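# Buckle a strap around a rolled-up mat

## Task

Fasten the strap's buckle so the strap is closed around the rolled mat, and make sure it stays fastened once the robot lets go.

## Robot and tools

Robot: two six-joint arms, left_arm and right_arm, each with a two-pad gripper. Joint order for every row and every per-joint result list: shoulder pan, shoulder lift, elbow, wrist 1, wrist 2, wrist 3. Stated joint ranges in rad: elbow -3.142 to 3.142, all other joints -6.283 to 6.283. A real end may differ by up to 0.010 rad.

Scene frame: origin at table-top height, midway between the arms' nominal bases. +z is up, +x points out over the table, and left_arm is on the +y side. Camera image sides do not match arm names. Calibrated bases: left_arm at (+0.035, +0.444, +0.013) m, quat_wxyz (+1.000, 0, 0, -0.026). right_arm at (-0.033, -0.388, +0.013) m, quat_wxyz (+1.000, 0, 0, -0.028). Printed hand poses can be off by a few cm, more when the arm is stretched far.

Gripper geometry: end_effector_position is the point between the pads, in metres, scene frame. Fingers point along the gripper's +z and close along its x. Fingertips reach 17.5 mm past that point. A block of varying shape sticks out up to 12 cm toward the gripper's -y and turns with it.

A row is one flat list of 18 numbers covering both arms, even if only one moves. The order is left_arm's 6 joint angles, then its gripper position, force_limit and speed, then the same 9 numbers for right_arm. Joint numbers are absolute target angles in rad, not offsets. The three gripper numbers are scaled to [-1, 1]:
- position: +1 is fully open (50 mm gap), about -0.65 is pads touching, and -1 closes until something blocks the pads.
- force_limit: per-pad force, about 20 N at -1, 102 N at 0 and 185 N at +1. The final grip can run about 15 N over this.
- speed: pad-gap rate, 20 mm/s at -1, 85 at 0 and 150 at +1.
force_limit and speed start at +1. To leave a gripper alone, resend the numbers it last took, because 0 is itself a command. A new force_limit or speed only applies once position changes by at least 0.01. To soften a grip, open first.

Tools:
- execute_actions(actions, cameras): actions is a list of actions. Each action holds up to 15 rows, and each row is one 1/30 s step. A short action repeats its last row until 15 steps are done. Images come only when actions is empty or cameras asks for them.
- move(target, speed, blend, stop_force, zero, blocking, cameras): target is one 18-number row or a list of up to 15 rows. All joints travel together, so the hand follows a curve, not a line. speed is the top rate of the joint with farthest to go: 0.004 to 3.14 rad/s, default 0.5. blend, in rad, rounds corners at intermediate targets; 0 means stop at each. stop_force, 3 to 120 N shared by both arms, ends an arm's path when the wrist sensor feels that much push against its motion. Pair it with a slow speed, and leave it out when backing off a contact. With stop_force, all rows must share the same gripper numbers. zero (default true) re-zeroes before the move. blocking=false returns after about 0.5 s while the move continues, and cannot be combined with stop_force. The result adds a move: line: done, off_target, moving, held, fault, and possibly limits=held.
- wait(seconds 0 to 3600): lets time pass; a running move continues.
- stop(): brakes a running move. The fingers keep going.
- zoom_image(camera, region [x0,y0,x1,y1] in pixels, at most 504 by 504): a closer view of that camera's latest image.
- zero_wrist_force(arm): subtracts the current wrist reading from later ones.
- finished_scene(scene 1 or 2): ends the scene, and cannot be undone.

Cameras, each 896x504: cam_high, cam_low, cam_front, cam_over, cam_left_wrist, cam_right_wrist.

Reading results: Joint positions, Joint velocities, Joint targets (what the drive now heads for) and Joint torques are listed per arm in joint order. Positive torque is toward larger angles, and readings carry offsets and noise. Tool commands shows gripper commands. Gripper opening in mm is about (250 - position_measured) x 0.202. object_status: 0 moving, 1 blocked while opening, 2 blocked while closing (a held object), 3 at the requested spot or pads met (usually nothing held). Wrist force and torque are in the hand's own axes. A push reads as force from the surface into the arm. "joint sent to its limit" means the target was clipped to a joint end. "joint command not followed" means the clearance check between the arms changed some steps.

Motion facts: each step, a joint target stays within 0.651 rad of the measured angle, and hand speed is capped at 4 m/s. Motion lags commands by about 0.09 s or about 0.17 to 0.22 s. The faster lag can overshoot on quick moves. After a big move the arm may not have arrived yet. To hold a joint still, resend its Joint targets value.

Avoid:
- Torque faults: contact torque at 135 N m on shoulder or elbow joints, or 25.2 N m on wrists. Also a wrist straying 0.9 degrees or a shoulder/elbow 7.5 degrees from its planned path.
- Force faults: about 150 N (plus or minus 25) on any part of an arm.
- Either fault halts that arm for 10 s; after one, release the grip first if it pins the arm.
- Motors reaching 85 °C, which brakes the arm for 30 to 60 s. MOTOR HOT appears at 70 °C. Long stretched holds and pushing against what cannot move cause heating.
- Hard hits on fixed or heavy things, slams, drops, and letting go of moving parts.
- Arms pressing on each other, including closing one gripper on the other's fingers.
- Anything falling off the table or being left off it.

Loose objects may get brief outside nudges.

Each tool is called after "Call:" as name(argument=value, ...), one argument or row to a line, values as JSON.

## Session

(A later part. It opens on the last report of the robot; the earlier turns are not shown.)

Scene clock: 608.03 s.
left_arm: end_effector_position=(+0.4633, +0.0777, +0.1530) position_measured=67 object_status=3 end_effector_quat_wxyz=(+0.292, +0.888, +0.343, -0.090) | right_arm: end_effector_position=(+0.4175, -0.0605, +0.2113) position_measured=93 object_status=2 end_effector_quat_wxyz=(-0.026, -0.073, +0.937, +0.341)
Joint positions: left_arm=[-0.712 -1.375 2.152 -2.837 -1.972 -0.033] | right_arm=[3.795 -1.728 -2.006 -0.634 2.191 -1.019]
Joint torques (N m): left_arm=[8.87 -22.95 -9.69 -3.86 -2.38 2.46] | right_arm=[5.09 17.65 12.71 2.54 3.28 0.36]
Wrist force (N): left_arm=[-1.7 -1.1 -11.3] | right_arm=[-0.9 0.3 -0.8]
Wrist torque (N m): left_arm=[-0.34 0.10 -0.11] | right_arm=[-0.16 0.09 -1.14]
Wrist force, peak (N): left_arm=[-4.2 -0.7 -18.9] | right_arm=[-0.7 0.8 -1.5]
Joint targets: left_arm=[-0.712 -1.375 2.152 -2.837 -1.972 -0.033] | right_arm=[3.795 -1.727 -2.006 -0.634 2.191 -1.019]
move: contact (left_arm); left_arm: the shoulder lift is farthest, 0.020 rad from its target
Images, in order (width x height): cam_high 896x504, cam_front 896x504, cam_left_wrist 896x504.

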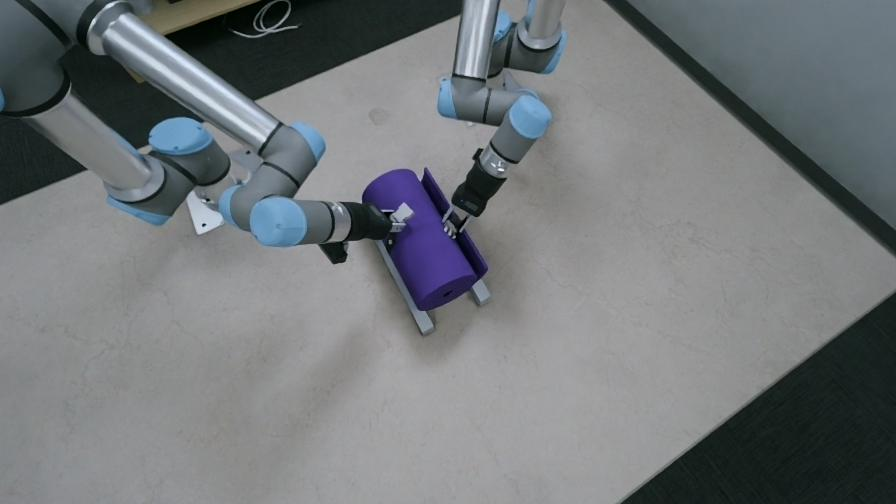

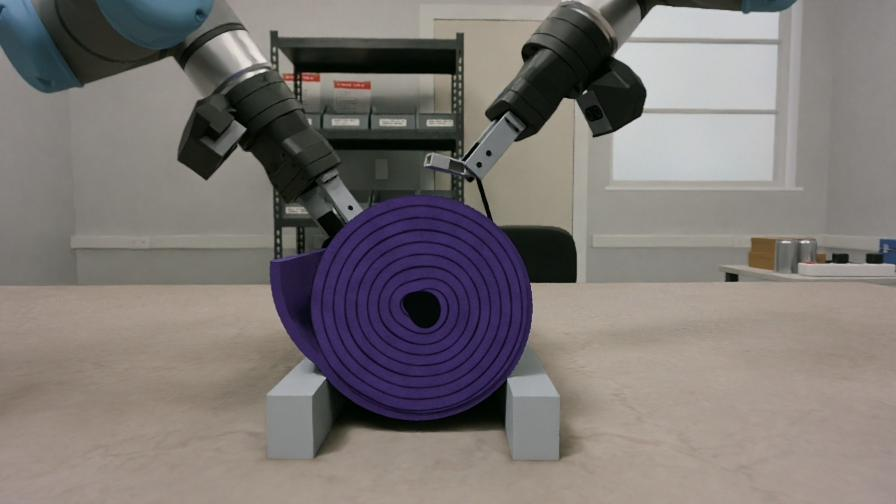

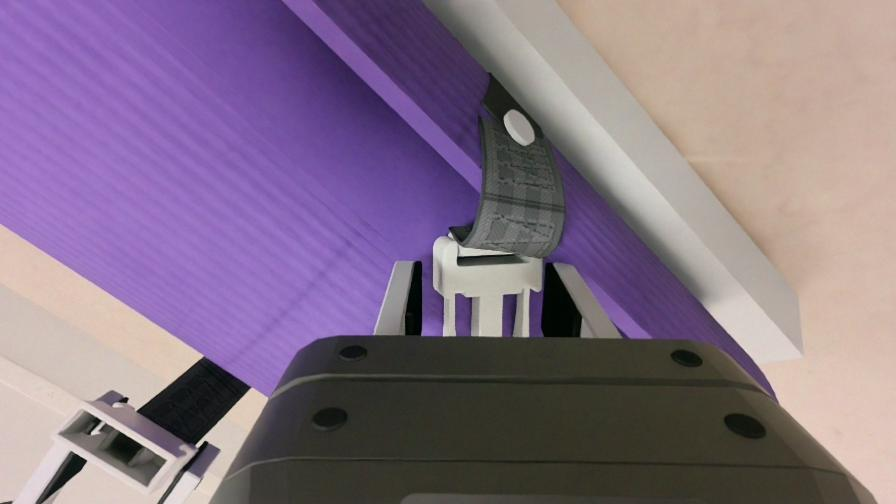

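Call:
move(
  target=[-0.7202,-1.3558,2.162,-2.8679,-1.9686,-0.038,0.57,-1,0,3.795,-1.7275,-2.0063,-0.6342,2.191,-1.019,-1,1,-1],
  speed=0.05,
  stop_force=35,
  zero=false,
  cameras=["cam_left_wrist","cam_front"],
)

Call:
zoom_image(
  camera="cam_left_wrist",
  region=[320, 60, 600, 345],
)

Scene clock: 621.20 s.
left_arm: end_effector_position=(+0.4630, +0.0770, +0.1510) position_measured=67 object_status=3 end_effector_quat_wxyz=(+0.293, +0.888, +0.343, -0.090) | right_arm: end_effector_position=(+0.4175, -0.0605, +0.2113) position_measured=93 object_status=2 end_effector_quat_wxyz=(-0.026, -0.073, +0.937, +0.341)
Joint positions: left_arm=[-0.714 -1.37 2.154 -2.844 -1.972 -0.034] | right_arm=[3.795 -1.728 -2.006 -0.634 2.191 -1.019]
Joint torques (N m): left_arm=[4.84 -11.82 -15.41 -0.34 -2.93 2.42] | right_arm=[5.09 17.94 12.12 2.74 3.24 0.4]
Wrist force (N): left_arm=[-2.0 5.0 -32.7] | right_arm=[-1.0 -0.1 -0.9]
Wrist torque (N m): left_arm=[-0.17 0.63 0.03] | right_arm=[-0.21 0.09 -1.15]
Wrist force, peak (N): left_arm=[-3.5 7.0 -40.9] | right_arm=[-0.6 1.0 -1.6]
Joint targets: left_arm=[-0.714 -1.370 2.154 -2.844 -1.972 -0.034] | right_arm=[3.795 -1.727 -2.006 -0.634 2.191 -1.019]
move: contact (left_arm); left_arm: the wrist 1 is farthest, 0.024 rad from its target
Images, in order (width x height): cam_front 896x504, cam_left_wrist 896x504.

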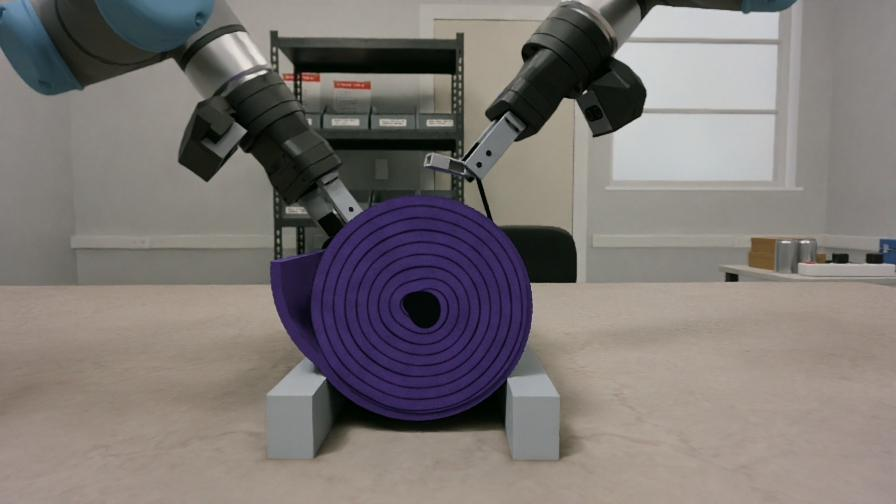

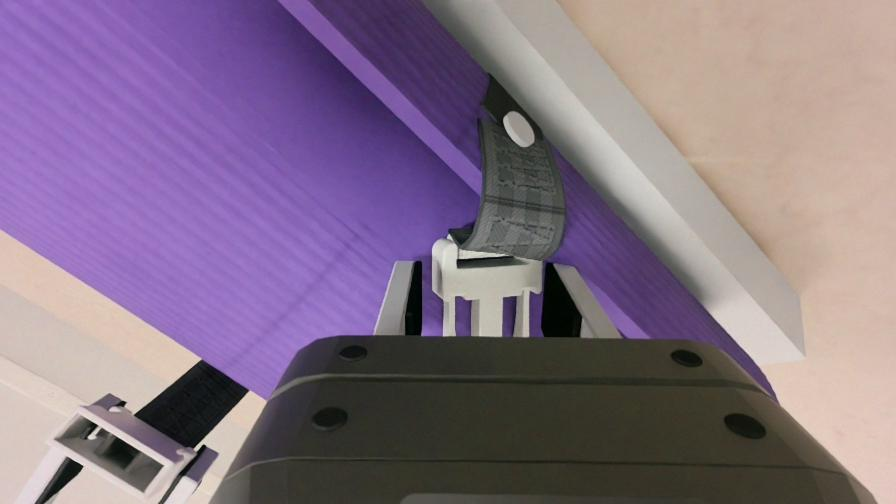

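Scaled by 1.768.

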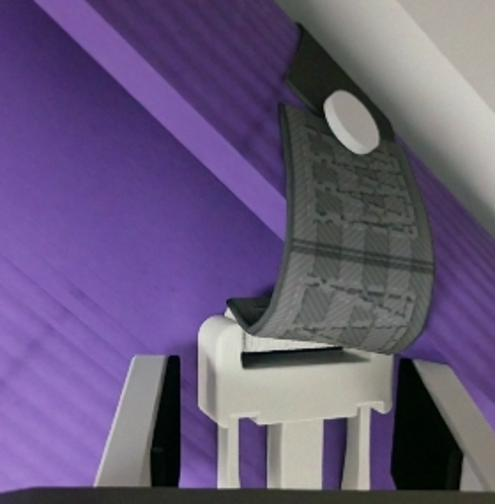

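Call:
move(
  target=[
    [-0.7189,-1.3541,2.1286,-2.8158,-1.9692,-0.039,0.64,-1,0,3.795,-1.7275,-2.0063,-0.6342,2.191,-1.019,-1,1,-1],
    [-0.70,-1.3814,2.1146,-2.7873,-1.9781,-0.021,0.64,-1,0,3.795,-1.7275,-2.0063,-0.6342,2.191,-1.019,-1,1,-1],
  ],
  speed=0.15,
  cameras=["cam_left_wrist"],
)

Call:
move(
  target=[-0.7178,-1.3341,2.1146,-2.8412,-1.9698,-0.038,0.64,-1,0,3.795,-1.7275,-2.0063,-0.6342,2.191,-1.019,-1,1,-1],
  speed=0.06,
  stop_force=10,
  cameras=["cam_left_wrist","cam_high","cam_front"],
)

Call:
zoom_image(
  camera="cam_high",
  region=[400, 180, 510, 290],
)

Scene clock: 644.07 s.
left_arm: end_effector_position=(+0.4727, +0.0765, +0.1658) position_measured=57 object_status=3 end_effector_quat_wxyz=(+0.292, +0.888, +0.343, -0.090) | right_arm: end_effector_position=(+0.4175, -0.0605, +0.2113) position_measured=93 object_status=2 end_effector_quat_wxyz=(-0.026, -0.073, +0.937, +0.341)
Joint positions: left_arm=[-0.7 -1.381 2.115 -2.787 -1.978 -0.021] | right_arm=[3.795 -1.727 -2.006 -0.634 2.191 -1.019]
Joint torques (N m): left_arm=[-8.86 -24.95 -14.07 -6.27 1.21 -2.89] | right_arm=[5.14 18.24 12.97 2.57 3.27 0.27]
Wrist force (N): left_arm=[-0.4 -3.0 0.4] | right_arm=[-0.6 0.7 -1.5]
Wrist torque (N m): left_arm=[-0.49 -0.11 -0.18] | right_arm=[-0.17 0.10 -1.14]
Wrist force, peak (N): left_arm=[-5.4 -46.0 -72.5] | right_arm=[-0.8 0.7 -1.5]
Joint targets: left_arm=[-0.700 -1.381 2.115 -2.787 -1.978 -0.021] | right_arm=[3.795 -1.727 -2.006 -0.634 2.191 -1.019]
move: done

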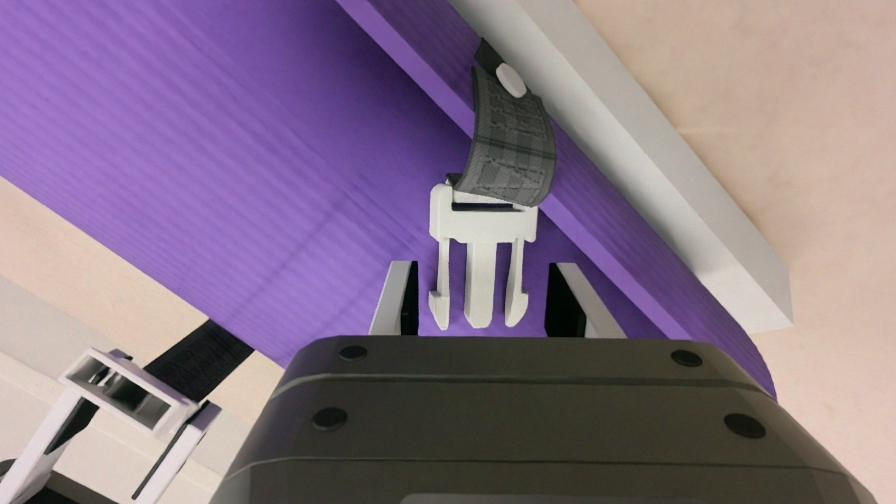

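Scene clock: 645.60 s.
left_arm: end_effector_position=(+0.4734, +0.0674, +0.1531) position_measured=57 object_status=3 end_effector_quat_wxyz=(+0.292, +0.888, +0.343, -0.090) | right_arm: end_effector_position=(+0.4175, -0.0605, +0.2113) position_measured=93 object_status=2 end_effector_quat_wxyz=(-0.026, -0.073, +0.937, +0.341)
Joint positions: left_arm=[-0.713 -1.346 2.115 -2.827 -1.972 -0.034] | right_arm=[3.795 -1.728 -2.006 -0.634 2.191 -1.019]
Joint torques (N m): left_arm=[8.23 -26.05 -13.89 -5.19 -2.66 2.46] | right_arm=[4.69 17.58 12.3 2.78 3.19 0.36]
Wrist force (N): left_arm=[1.1 -4.7 -9.5] | right_arm=[-1.0 0.1 -0.9]
Wrist torque (N m): left_arm=[-0.54 -0.39 -0.10] | right_arm=[-0.17 0.09 -1.14]
Wrist force, peak (N): left_arm=[0.3 -12.2 -37.4] | right_arm=[-0.6 0.9 -1.5]
Joint targets: left_arm=[-0.713 -1.346 2.115 -2.827 -1.972 -0.034] | right_arm=[3.795 -1.727 -2.006 -0.634 2.191 -1.019]
move: contact (left_arm); left_arm: the wrist 1 is farthest, 0.014 rad from its target
Images, in order (width x height): cam_high 896x504, cam_front 896x504, cam_left_wrist 896x504.

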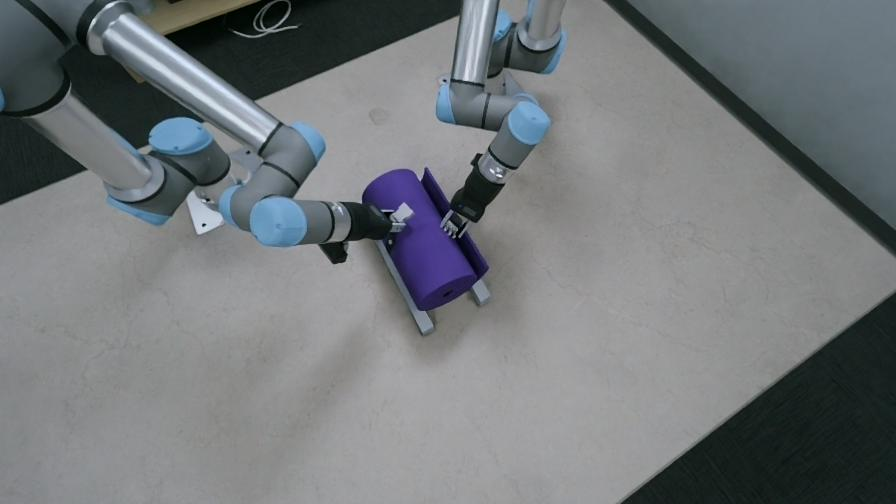

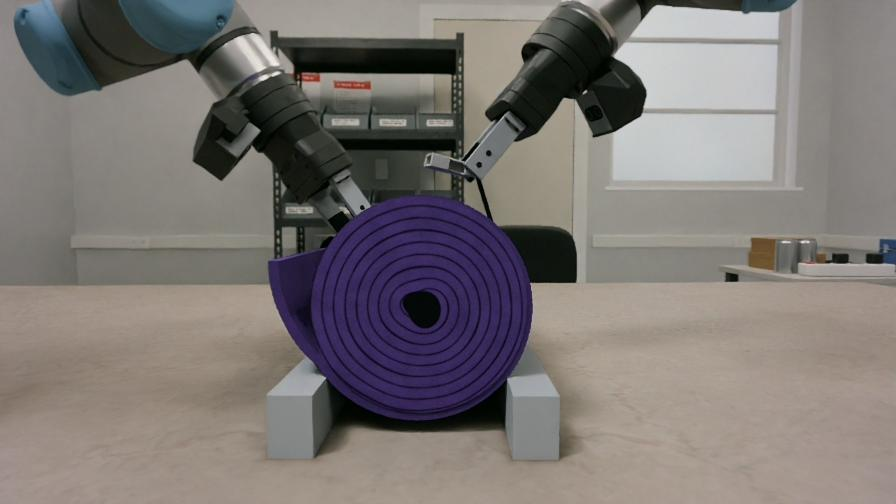

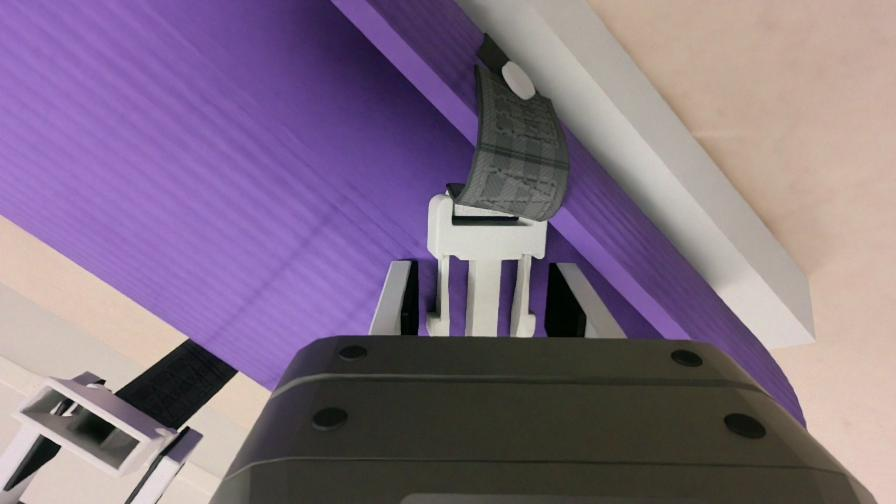

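Scaled by 4.582.

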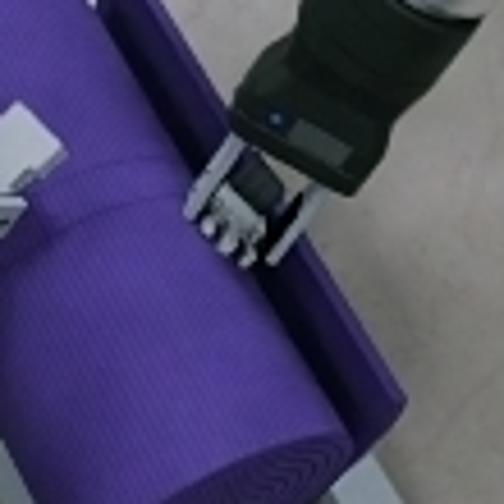

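Call:
move(
  target=[-0.7194,-1.3498,2.1676,-2.8793,-1.969,-0.039,0.64,-1,0,3.795,-1.7275,-2.0063,-0.6342,2.191,-1.019,-1,1,-1],
  speed=0.06,
  stop_force=20,
  cameras=["cam_left_wrist","cam_high","cam_front"],
)

Call:
zoom_image(
  camera="cam_left_wrist",
  region=[320, 60, 600, 345],
)

Call:
zoom_image(
  camera="cam_high",
  region=[400, 180, 510, 290],
)

Scene clock: 653.77 s.
left_arm: end_effector_position=(+0.4715, +0.0688, +0.1510) position_measured=57 object_status=3 end_effector_quat_wxyz=(+0.292, +0.888, +0.343, -0.090) | right_arm: end_effector_position=(+0.4175, -0.0605, +0.2113) position_measured=93 object_status=2 end_effector_quat_wxyz=(-0.026, -0.073, +0.937, +0.341)
Joint positions: left_arm=[-0.714 -1.347 2.123 -2.837 -1.972 -0.034] | right_arm=[3.795 -1.727 -2.006 -0.634 2.191 -1.019]
Joint torques (N m): left_arm=[3.2 -13.43 -9.63 -3.87 -2.77 2.48] | right_arm=[4.59 18.23 12.76 2.7 3.05 0.27]
Wrist force (N): left_arm=[3.4 -3.4 -24.6] | right_arm=[-1.0 0.0 -0.9]
Wrist torque (N m): left_arm=[-0.69 -0.75 -0.14] | right_arm=[-0.18 0.09 -1.14]
Wrist force, peak (N): left_arm=[3.5 13.2 -28.9] | right_arm=[-0.7 0.8 -1.5]
Joint targets: left_arm=[-0.714 -1.347 2.123 -2.837 -1.972 -0.034] | right_arm=[3.795 -1.727 -2.006 -0.634 2.191 -1.019]
move: contact (left_arm); left_arm: the elbow is farthest, 0.044 rad from its target
Images, in order (width x height): cam_high 896x504, cam_front 896x504, cam_left_wrist 896x504.

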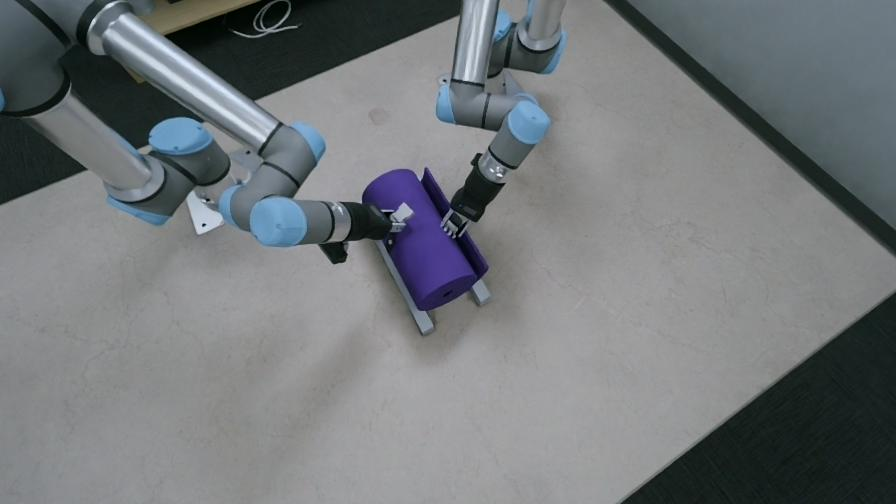

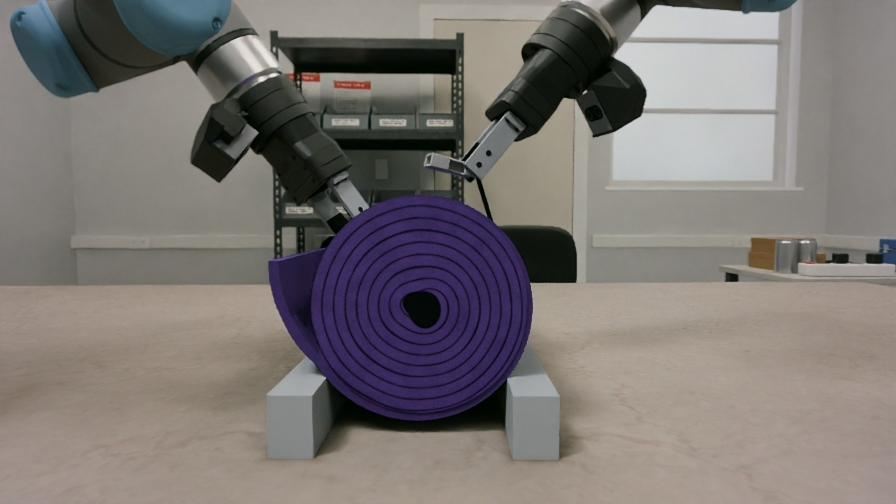

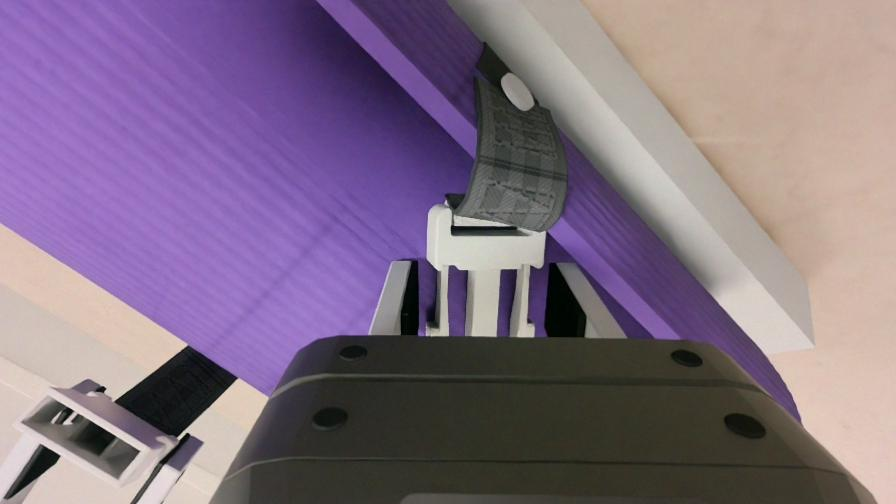

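Scaled by 1.768.

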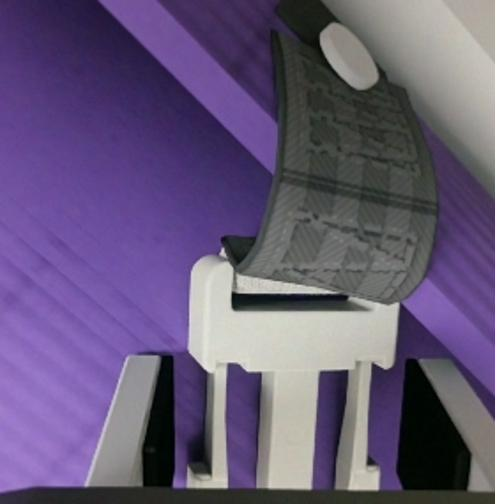

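Scaled by 4.582.

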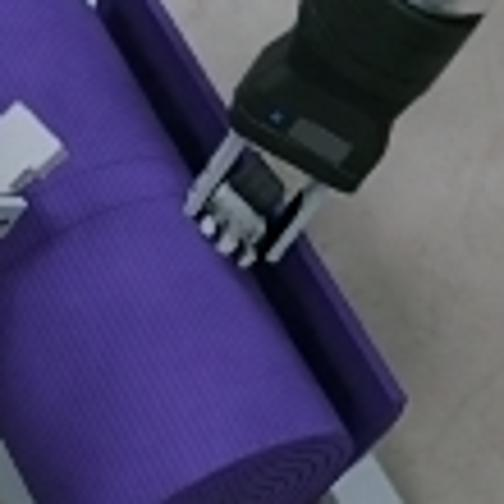

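Call:
move(
  target=[-0.713,-1.351,2.112,-2.82,-1.972,-0.034,0.64,-1,0,3.795,-1.7275,-2.0063,-0.6342,2.191,-1.019,-1,1,-1],
  speed=0.06,
)

Call:
move(
  target=[-0.7128,-1.3596,2.1564,-2.8558,-1.9721,-0.033,0.64,-1,0,3.795,-1.7275,-2.0063,-0.6342,2.191,-1.019,-1,1,-1],
  speed=0.05,
  stop_force=25,
  cameras=["cam_left_wrist","cam_high"],
)

Call:
zoom_image(
  camera="cam_left_wrist",
  region=[320, 60, 600, 345],
)

Call:
zoom_image(
  camera="cam_high",
  region=[400, 180, 510, 290],
)

Scene clock: 664.07 s.
left_arm: end_effector_position=(+0.4735, +0.0675, +0.1557) position_measured=57 object_status=3 end_effector_quat_wxyz=(+0.292, +0.888, +0.344, -0.090) | right_arm: end_effector_position=(+0.4175, -0.0605, +0.2113) position_measured=93 object_status=2 end_effector_quat_wxyz=(-0.026, -0.073, +0.937, +0.341)
Joint positions: left_arm=[-0.713 -1.351 2.112 -2.82 -1.972 -0.034] | right_arm=[3.795 -1.727 -2.006 -0.634 2.191 -1.019]
Joint torques (N m): left_arm=[9.74 -34.13 -12.74 -5.9 -2.59 2.31] | right_arm=[4.38 18.02 12.61 2.7 2.95 0.38]
Wrist force (N): left_arm=[-0.3 -2.9 0.8] | right_arm=[-0.9 0.0 -0.9]
Wrist torque (N m): left_arm=[-0.49 -0.11 -0.16] | right_arm=[-0.20 0.08 -1.14]
Wrist force, peak (N): left_arm=[2.3 -3.4 -25.9] | right_arm=[-0.6 1.0 -1.5]
Joint targets: left_arm=[-0.713 -1.351 2.112 -2.820 -1.972 -0.034] | right_arm=[3.795 -1.727 -2.006 -0.634 2.191 -1.019]
move: done

Scene clock: 665.73 s.
left_arm: end_effector_position=(+0.4638, +0.0769, +0.1464) position_measured=57 object_status=3 end_effector_quat_wxyz=(+0.292, +0.888, +0.343, -0.090) | right_arm: end_effector_position=(+0.4175, -0.0605, +0.2113) position_measured=93 object_status=2 end_effector_quat_wxyz=(-0.026, -0.073, +0.937, +0.341)
Joint positions: left_arm=[-0.713 -1.36 2.156 -2.856 -1.972 -0.033] | right_arm=[3.795 -1.727 -2.006 -0.634 2.191 -1.019]
Joint torques (N m): left_arm=[10.1 -28.74 -26.42 -0.99 -2.74 2.02] | right_arm=[4.48 17.93 13.66 2.67 3.02 0.35]
Wrist force (N): left_arm=[-0.4 -2.7 1.0] | right_arm=[-0.9 0.0 -0.9]
Wrist torque (N m): left_arm=[-0.51 -0.13 -0.22] | right_arm=[-0.19 0.08 -1.14]
Wrist force, peak (N): left_arm=[-0.5 -3.2 0.8] | right_arm=[-0.7 0.9 -1.4]
Joint targets: left_arm=[-0.713 -1.360 2.156 -2.856 -1.972 -0.033] | right_arm=[3.795 -1.727 -2.006 -0.634 2.191 -1.019]
move: done
Images, in order (width x height): cam_high 896x504, cam_left_wrist 896x504.

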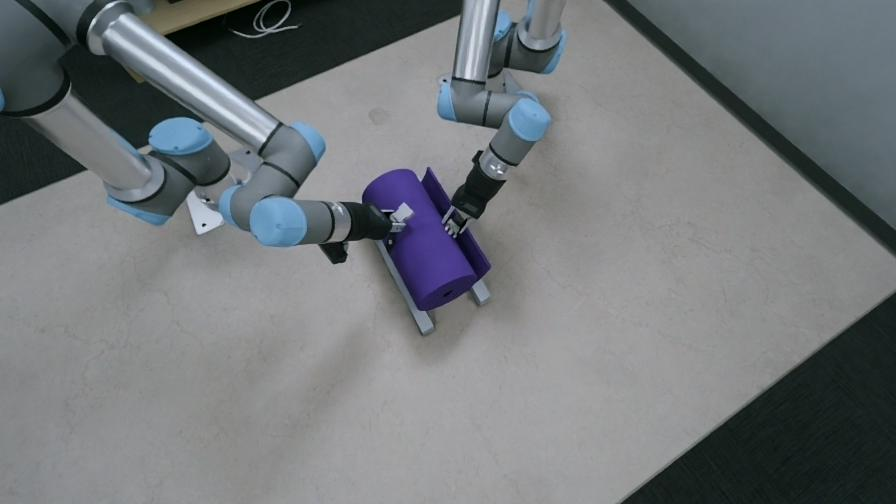

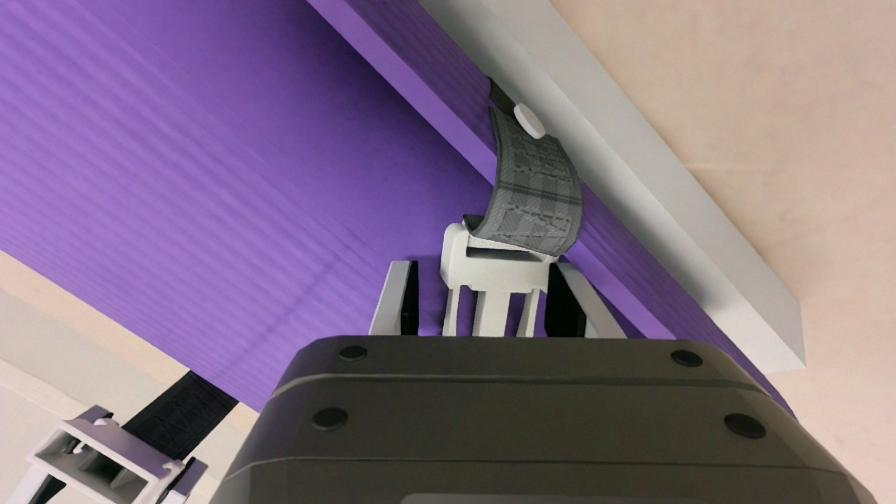

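Scaled by 1.768.

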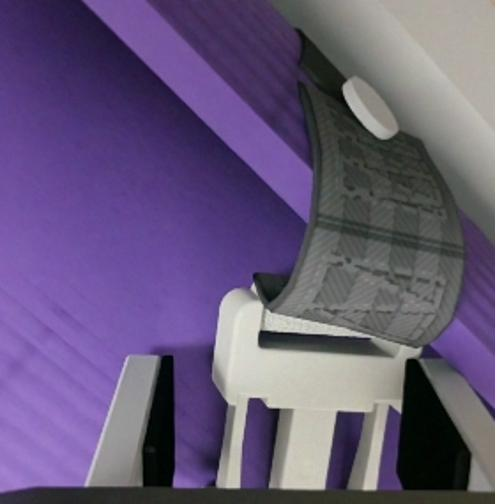

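Scaled by 4.582.

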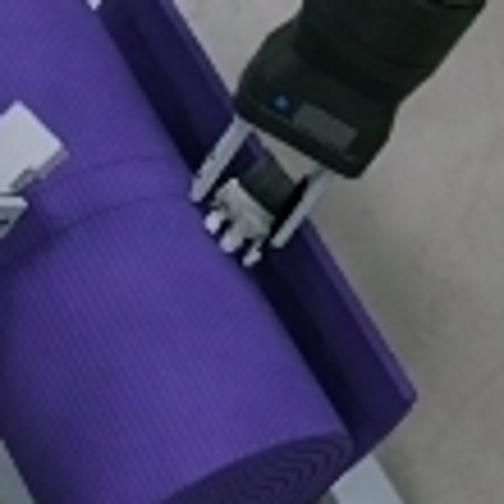

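Call:
move(
  target=[-0.7106,-1.3509,2.1668,-2.8739,-1.9731,-0.031,0.7,-1,0,3.795,-1.7275,-2.0063,-0.6342,2.191,-1.019,-1,1,-1],
  speed=0.05,
  stop_force=20,
  cameras=["cam_left_wrist","cam_high"],
)

Call:
zoom_image(
  camera="cam_left_wrist",
  region=[320, 60, 600, 345],
)

Call:
zoom_image(
  camera="cam_high",
  region=[400, 180, 510, 290],
)

Scene clock: 674.93 s.
left_arm: end_effector_position=(+0.4630, +0.0791, +0.1403) position_measured=48 object_status=3 end_effector_quat_wxyz=(+0.292, +0.888, +0.343, -0.090) | right_arm: end_effector_position=(+0.4175, -0.0605, +0.2113) position_measured=93 object_status=2 end_effector_quat_wxyz=(-0.026, -0.073, +0.937, +0.341)
Joint positions: left_arm=[-0.711 -1.351 2.167 -2.874 -1.973 -0.031] | right_arm=[3.795 -1.728 -2.006 -0.634 2.191 -1.019]
Joint torques (N m): left_arm=[-4.01 -28.32 -20.33 1.55 -0.65 0.87] | right_arm=[4.29 18.02 12.64 2.87 2.97 0.31]
Wrist force (N): left_arm=[-1.3 1.8 -13.0] | right_arm=[-1.2 0.1 -0.8]
Wrist torque (N m): left_arm=[-0.62 -0.47 -0.31] | right_arm=[-0.16 0.12 -1.14]
Wrist force, peak (N): left_arm=[-2.3 2.1 -14.2] | right_arm=[-0.7 0.8 -1.5]
Joint targets: left_arm=[-0.711 -1.351 2.167 -2.874 -1.973 -0.031] | right_arm=[3.795 -1.727 -2.006 -0.634 2.191 -1.019]
move: done
Images, in order (width x height): cam_high 896x504, cam_left_wrist 896x504.

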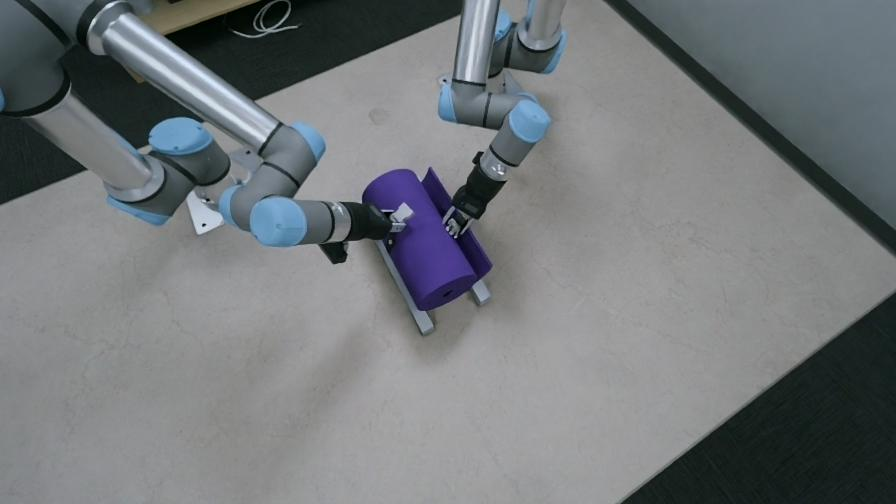

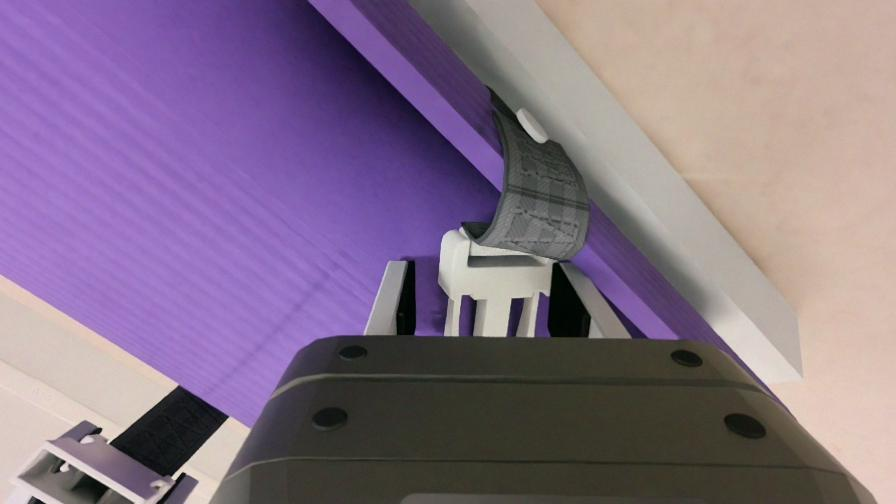

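Scaled by 1.768.

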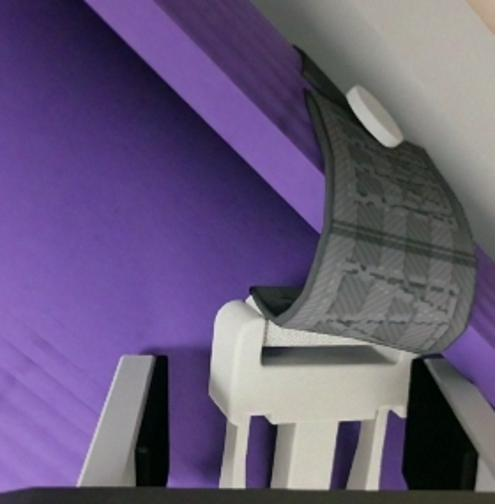

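Scaled by 4.582.

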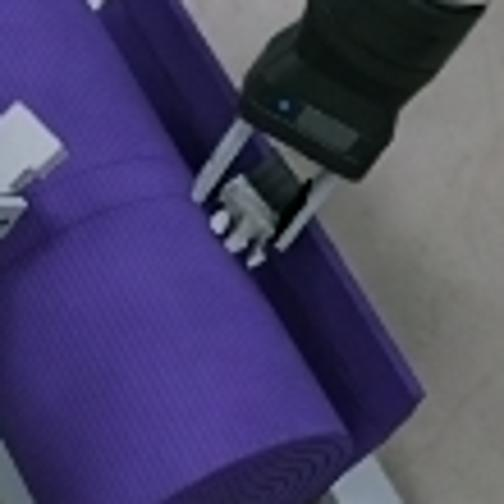

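Call:
move(
  target=[-0.6947,-1.3644,2.163,-2.8506,-1.9806,-0.015,0.7,-1,0,3.795,-1.7275,-2.0063,-0.6342,2.191,-1.019,-1,1,-1],
  speed=0.08,
)

Call:
move(
  target=[-0.7043,-1.3382,2.1619,-2.8794,-1.9761,-0.025,0.7,-1,0,3.795,-1.7275,-2.0063,-0.6342,2.191,-1.019,-1,1,-1],
  speed=0.05,
  stop_force=20,
  cameras=["cam_left_wrist","cam_high"],
)

Call:
zoom_image(
  camera="cam_left_wrist",
  region=[320, 60, 600, 345],
)

Call:
zoom_image(
  camera="cam_high",
  region=[400, 180, 510, 290],
)

Scene clock: 688.67 s.
left_arm: end_effector_position=(+0.4661, +0.0860, +0.1458) position_measured=48 object_status=3 end_effector_quat_wxyz=(+0.292, +0.888, +0.343, -0.090) end_effector_velocity=(+0.000, -0.001, +0.001) end_effector_angular_velocity=(-0.003, -0.001, +0.002) | right_arm: end_effector_position=(+0.4175, -0.0605, +0.2113) position_measured=93 object_status=2 end_effector_quat_wxyz=(-0.026, -0.073, +0.937, +0.341)
Joint positions: left_arm=[-0.694 -1.365 2.163 -2.85 -1.981 -0.015] | right_arm=[3.795 -1.727 -2.006 -0.634 2.191 -1.019]
Joint velocities: left_arm=[-0.001 0 0.001 -0.006 0 -0.004] | right_arm=[within noise]
Joint torques (N m): left_arm=[-8.27 -24.62 -17.76 -6.41 0.82 -2.52] | right_arm=[3.66 17.64 13.23 2.84 3 0.35]
Wrist force (N): left_arm=[-1.2 -2.7 0.8] | right_arm=[-0.8 0.6 -1.3]
Wrist torque (N m): left_arm=[-0.53 -0.12 -0.22] | right_arm=[-0.16 0.12 -1.14]
Wrist force, peak (N): left_arm=[-2.5 1.6 -14.4] | right_arm=[-0.8 0.7 -1.5]
Joint targets: left_arm=[-0.695 -1.364 2.163 -2.851 -1.981 -0.015] | right_arm=[3.795 -1.727 -2.006 -0.634 2.191 -1.019]
move: done

Scene clock: 690.27 s.
left_arm: end_effector_position=(+0.4666, +0.0803, +0.1380) position_measured=48 object_status=3 end_effector_quat_wxyz=(+0.292, +0.888, +0.343, -0.090) | right_arm: end_effector_position=(+0.4175, -0.0605, +0.2113) position_measured=93 object_status=2 end_effector_quat_wxyz=(-0.026, -0.073, +0.937, +0.341)
Joint positions: left_arm=[-0.703 -1.341 2.162 -2.876 -1.977 -0.024] | right_arm=[3.795 -1.728 -2.006 -0.634 2.191 -1.019]
Joint torques (N m): left_arm=[6.52 -22.37 -9.77 -4.39 -1.74 2.56] | right_arm=[3.46 18.43 12.93 2.76 2.94 0.41]
Wrist force (N): left_arm=[-3.2 -5.9 -19.1] | right_arm=[-0.8 0.8 -1.4]
Wrist torque (N m): left_arm=[-0.68 -0.66 -0.02] | right_arm=[-0.15 0.12 -1.14]
Wrist force, peak (N): left_arm=[-3.0 -11.0 -38.0] | right_arm=[-0.9 0.7 -1.4]
Joint targets: left_arm=[-0.703 -1.341 2.162 -2.876 -1.977 -0.024] | right_arm=[3.795 -1.727 -2.006 -0.634 2.191 -1.019]
move: contact (left_arm)
Images, in order (width x height): cam_high 896x504, cam_left_wrist 896x504.

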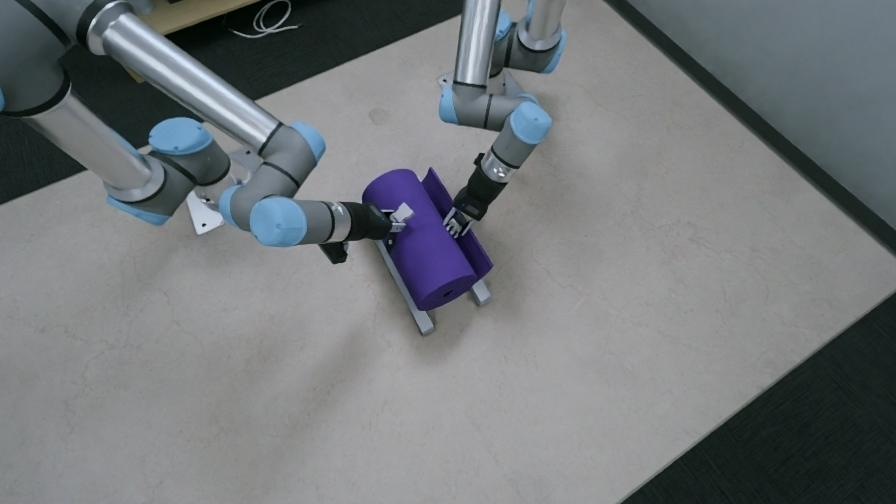

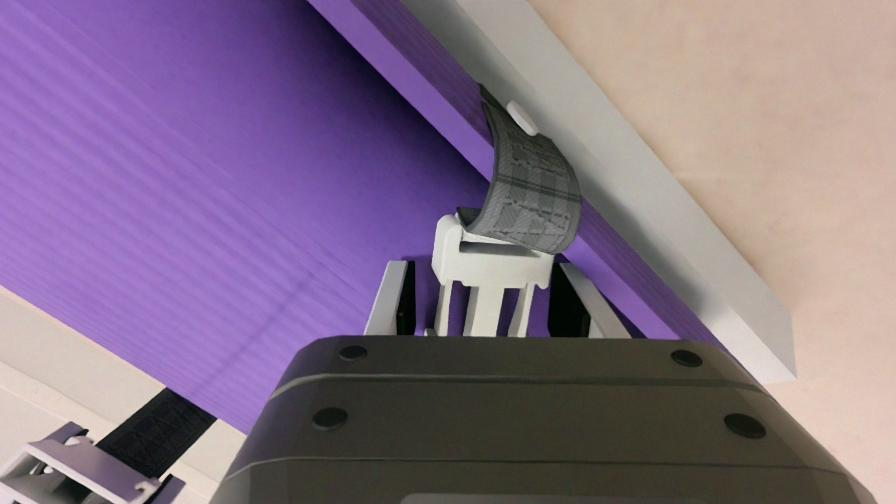

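Scaled by 1.768.

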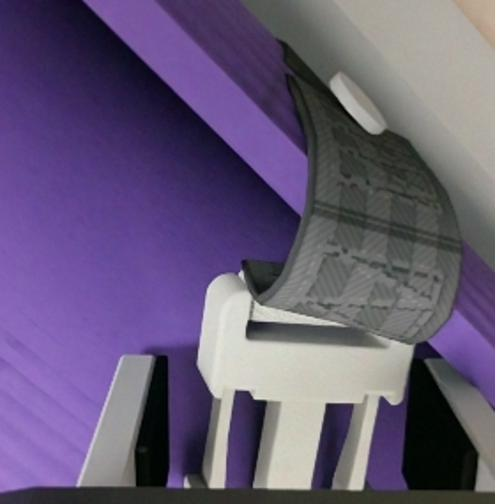

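Scaled by 4.582.

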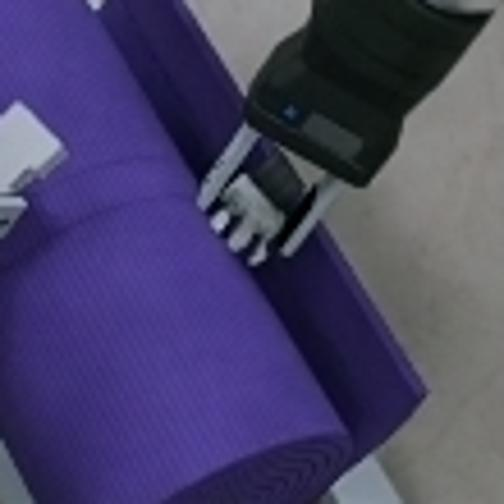

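Call:
move(
  target=[-0.7011,-1.3505,2.1801,-2.8842,-1.9775,-0.022,0.7,-1,0,3.795,-1.7275,-2.0063,-0.6342,2.191,-1.019,-1,1,-1],
  speed=0.05,
  stop_force=25,
  cameras=["cam_left_wrist"],
)

Call:
zoom_image(
  camera="cam_left_wrist",
  region=[320, 60, 600, 345],
)

Scene clock: 697.60 s.
left_arm: end_effector_position=(+0.4625, +0.0855, +0.1364) position_measured=48 object_status=3 end_effector_quat_wxyz=(+0.292, +0.888, +0.343, -0.090) | right_arm: end_effector_position=(+0.4175, -0.0605, +0.2113) position_measured=93 object_status=2 end_effector_quat_wxyz=(-0.026, -0.073, +0.937, +0.341)
Joint positions: left_arm=[-0.701 -1.351 2.18 -2.884 -1.978 -0.022] | right_arm=[3.795 -1.728 -2.006 -0.634 2.191 -1.019]
Joint torques (N m): left_arm=[3.46 -25.87 -25.8 -1.19 -1.83 0.6] | right_arm=[3.53 17.78 13.66 2.79 2.88 0.32]
Wrist force (N): left_arm=[-0.6 -2.3 1.5] | right_arm=[-1.0 0.1 -0.9]
Wrist torque (N m): left_arm=[-0.51 -0.13 -0.21] | right_arm=[-0.17 0.10 -1.14]
Wrist force, peak (N): left_arm=[-3.3 -6.0 -19.3] | right_arm=[-0.8 0.8 -1.5]
Joint targets: left_arm=[-0.701 -1.351 2.180 -2.884 -1.978 -0.022] | right_arm=[3.795 -1.727 -2.006 -0.634 2.191 -1.019]
move: done

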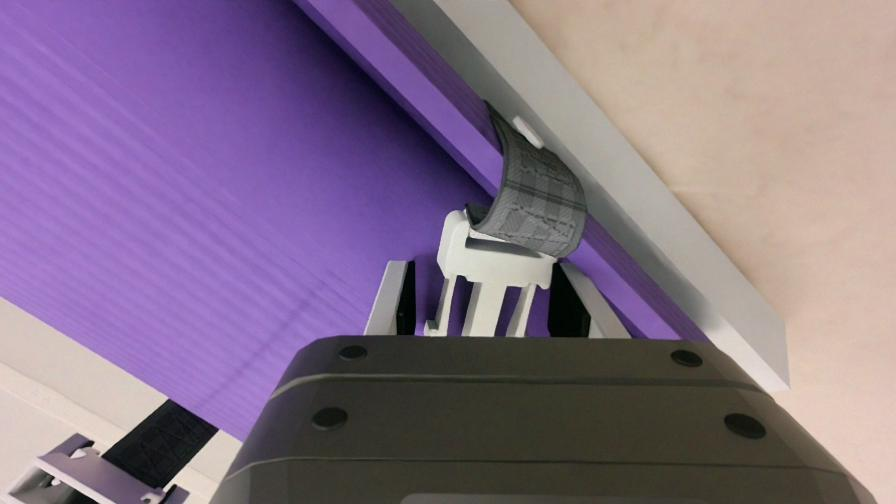

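Scaled by 1.768.

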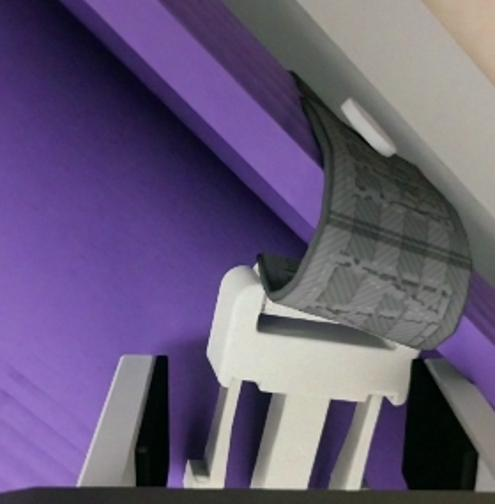

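Call:
move(
  target=[-0.7065,-1.3345,2.179,-2.9011,-1.975,0.07,0.7,-1,0,3.795,-1.7275,-2.0063,-0.6342,2.191,-1.019,-1,1,-1],
  speed=0.05,
  stop_force=20,
  cameras=["cam_left_wrist"],
)

Call:
zoom_image(
  camera="cam_left_wrist",
  region=[320, 60, 600, 345],
)

Scene clock: 706.70 s.
left_arm: end_effector_position=(+0.4628, +0.0830, +0.1330) position_measured=48 object_status=3 end_effector_quat_wxyz=(+0.295, +0.898, +0.316, -0.081) | right_arm: end_effector_position=(+0.4175, -0.0605, +0.2113) position_measured=93 object_status=2 end_effector_quat_wxyz=(-0.026, -0.073, +0.937, +0.341)
Joint positions: left_arm=[-0.705 -1.34 2.179 -2.895 -1.976 0.037] | right_arm=[3.795 -1.728 -2.006 -0.634 2.191 -1.019]
Joint torques (N m): left_arm=[3.87 -27.9 -13.32 2.14 -1.61 0.32] | right_arm=[3.08 17.63 13.43 2.78 2.78 0.33]
Wrist force (N): left_arm=[2.0 1.3 -20.9] | right_arm=[-0.9 0.0 -0.8]
Wrist torque (N m): left_arm=[-0.72 -0.70 -0.22] | right_arm=[-0.18 0.08 -1.14]
Wrist force, peak (N): left_arm=[0.7 2.3 -23.5] | right_arm=[-0.7 0.9 -1.5]
Joint targets: left_arm=[-0.705 -1.340 2.179 -2.895 -1.976 0.037] | right_arm=[3.795 -1.727 -2.006 -0.634 2.191 -1.019]
move: contact (left_arm); left_arm: the wrist 3 is farthest, 0.033 rad from its target

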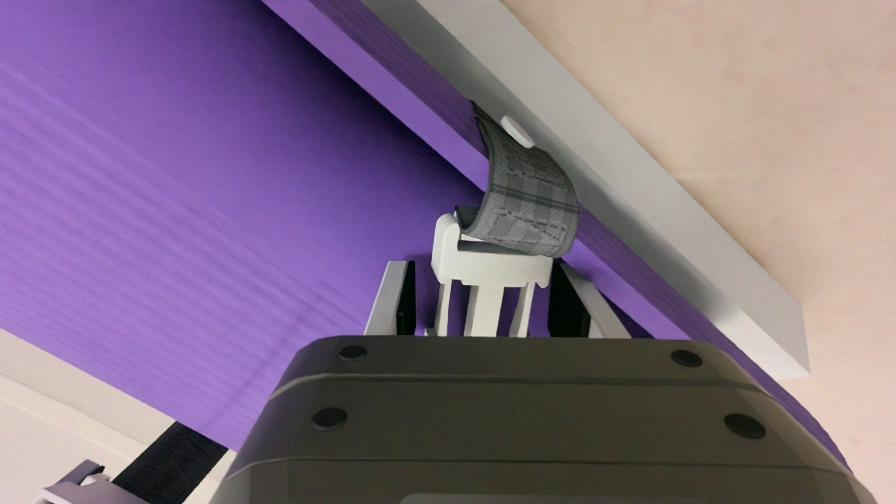

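Scaled by 1.768.

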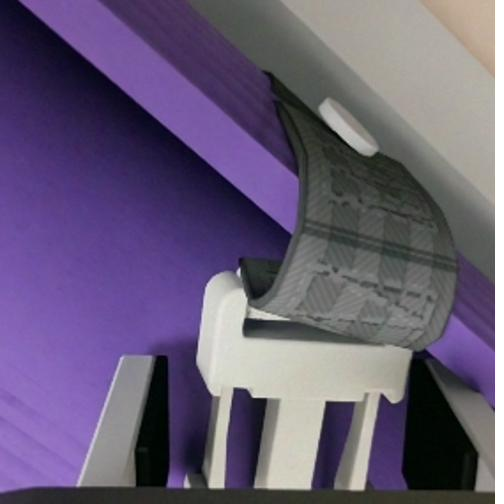

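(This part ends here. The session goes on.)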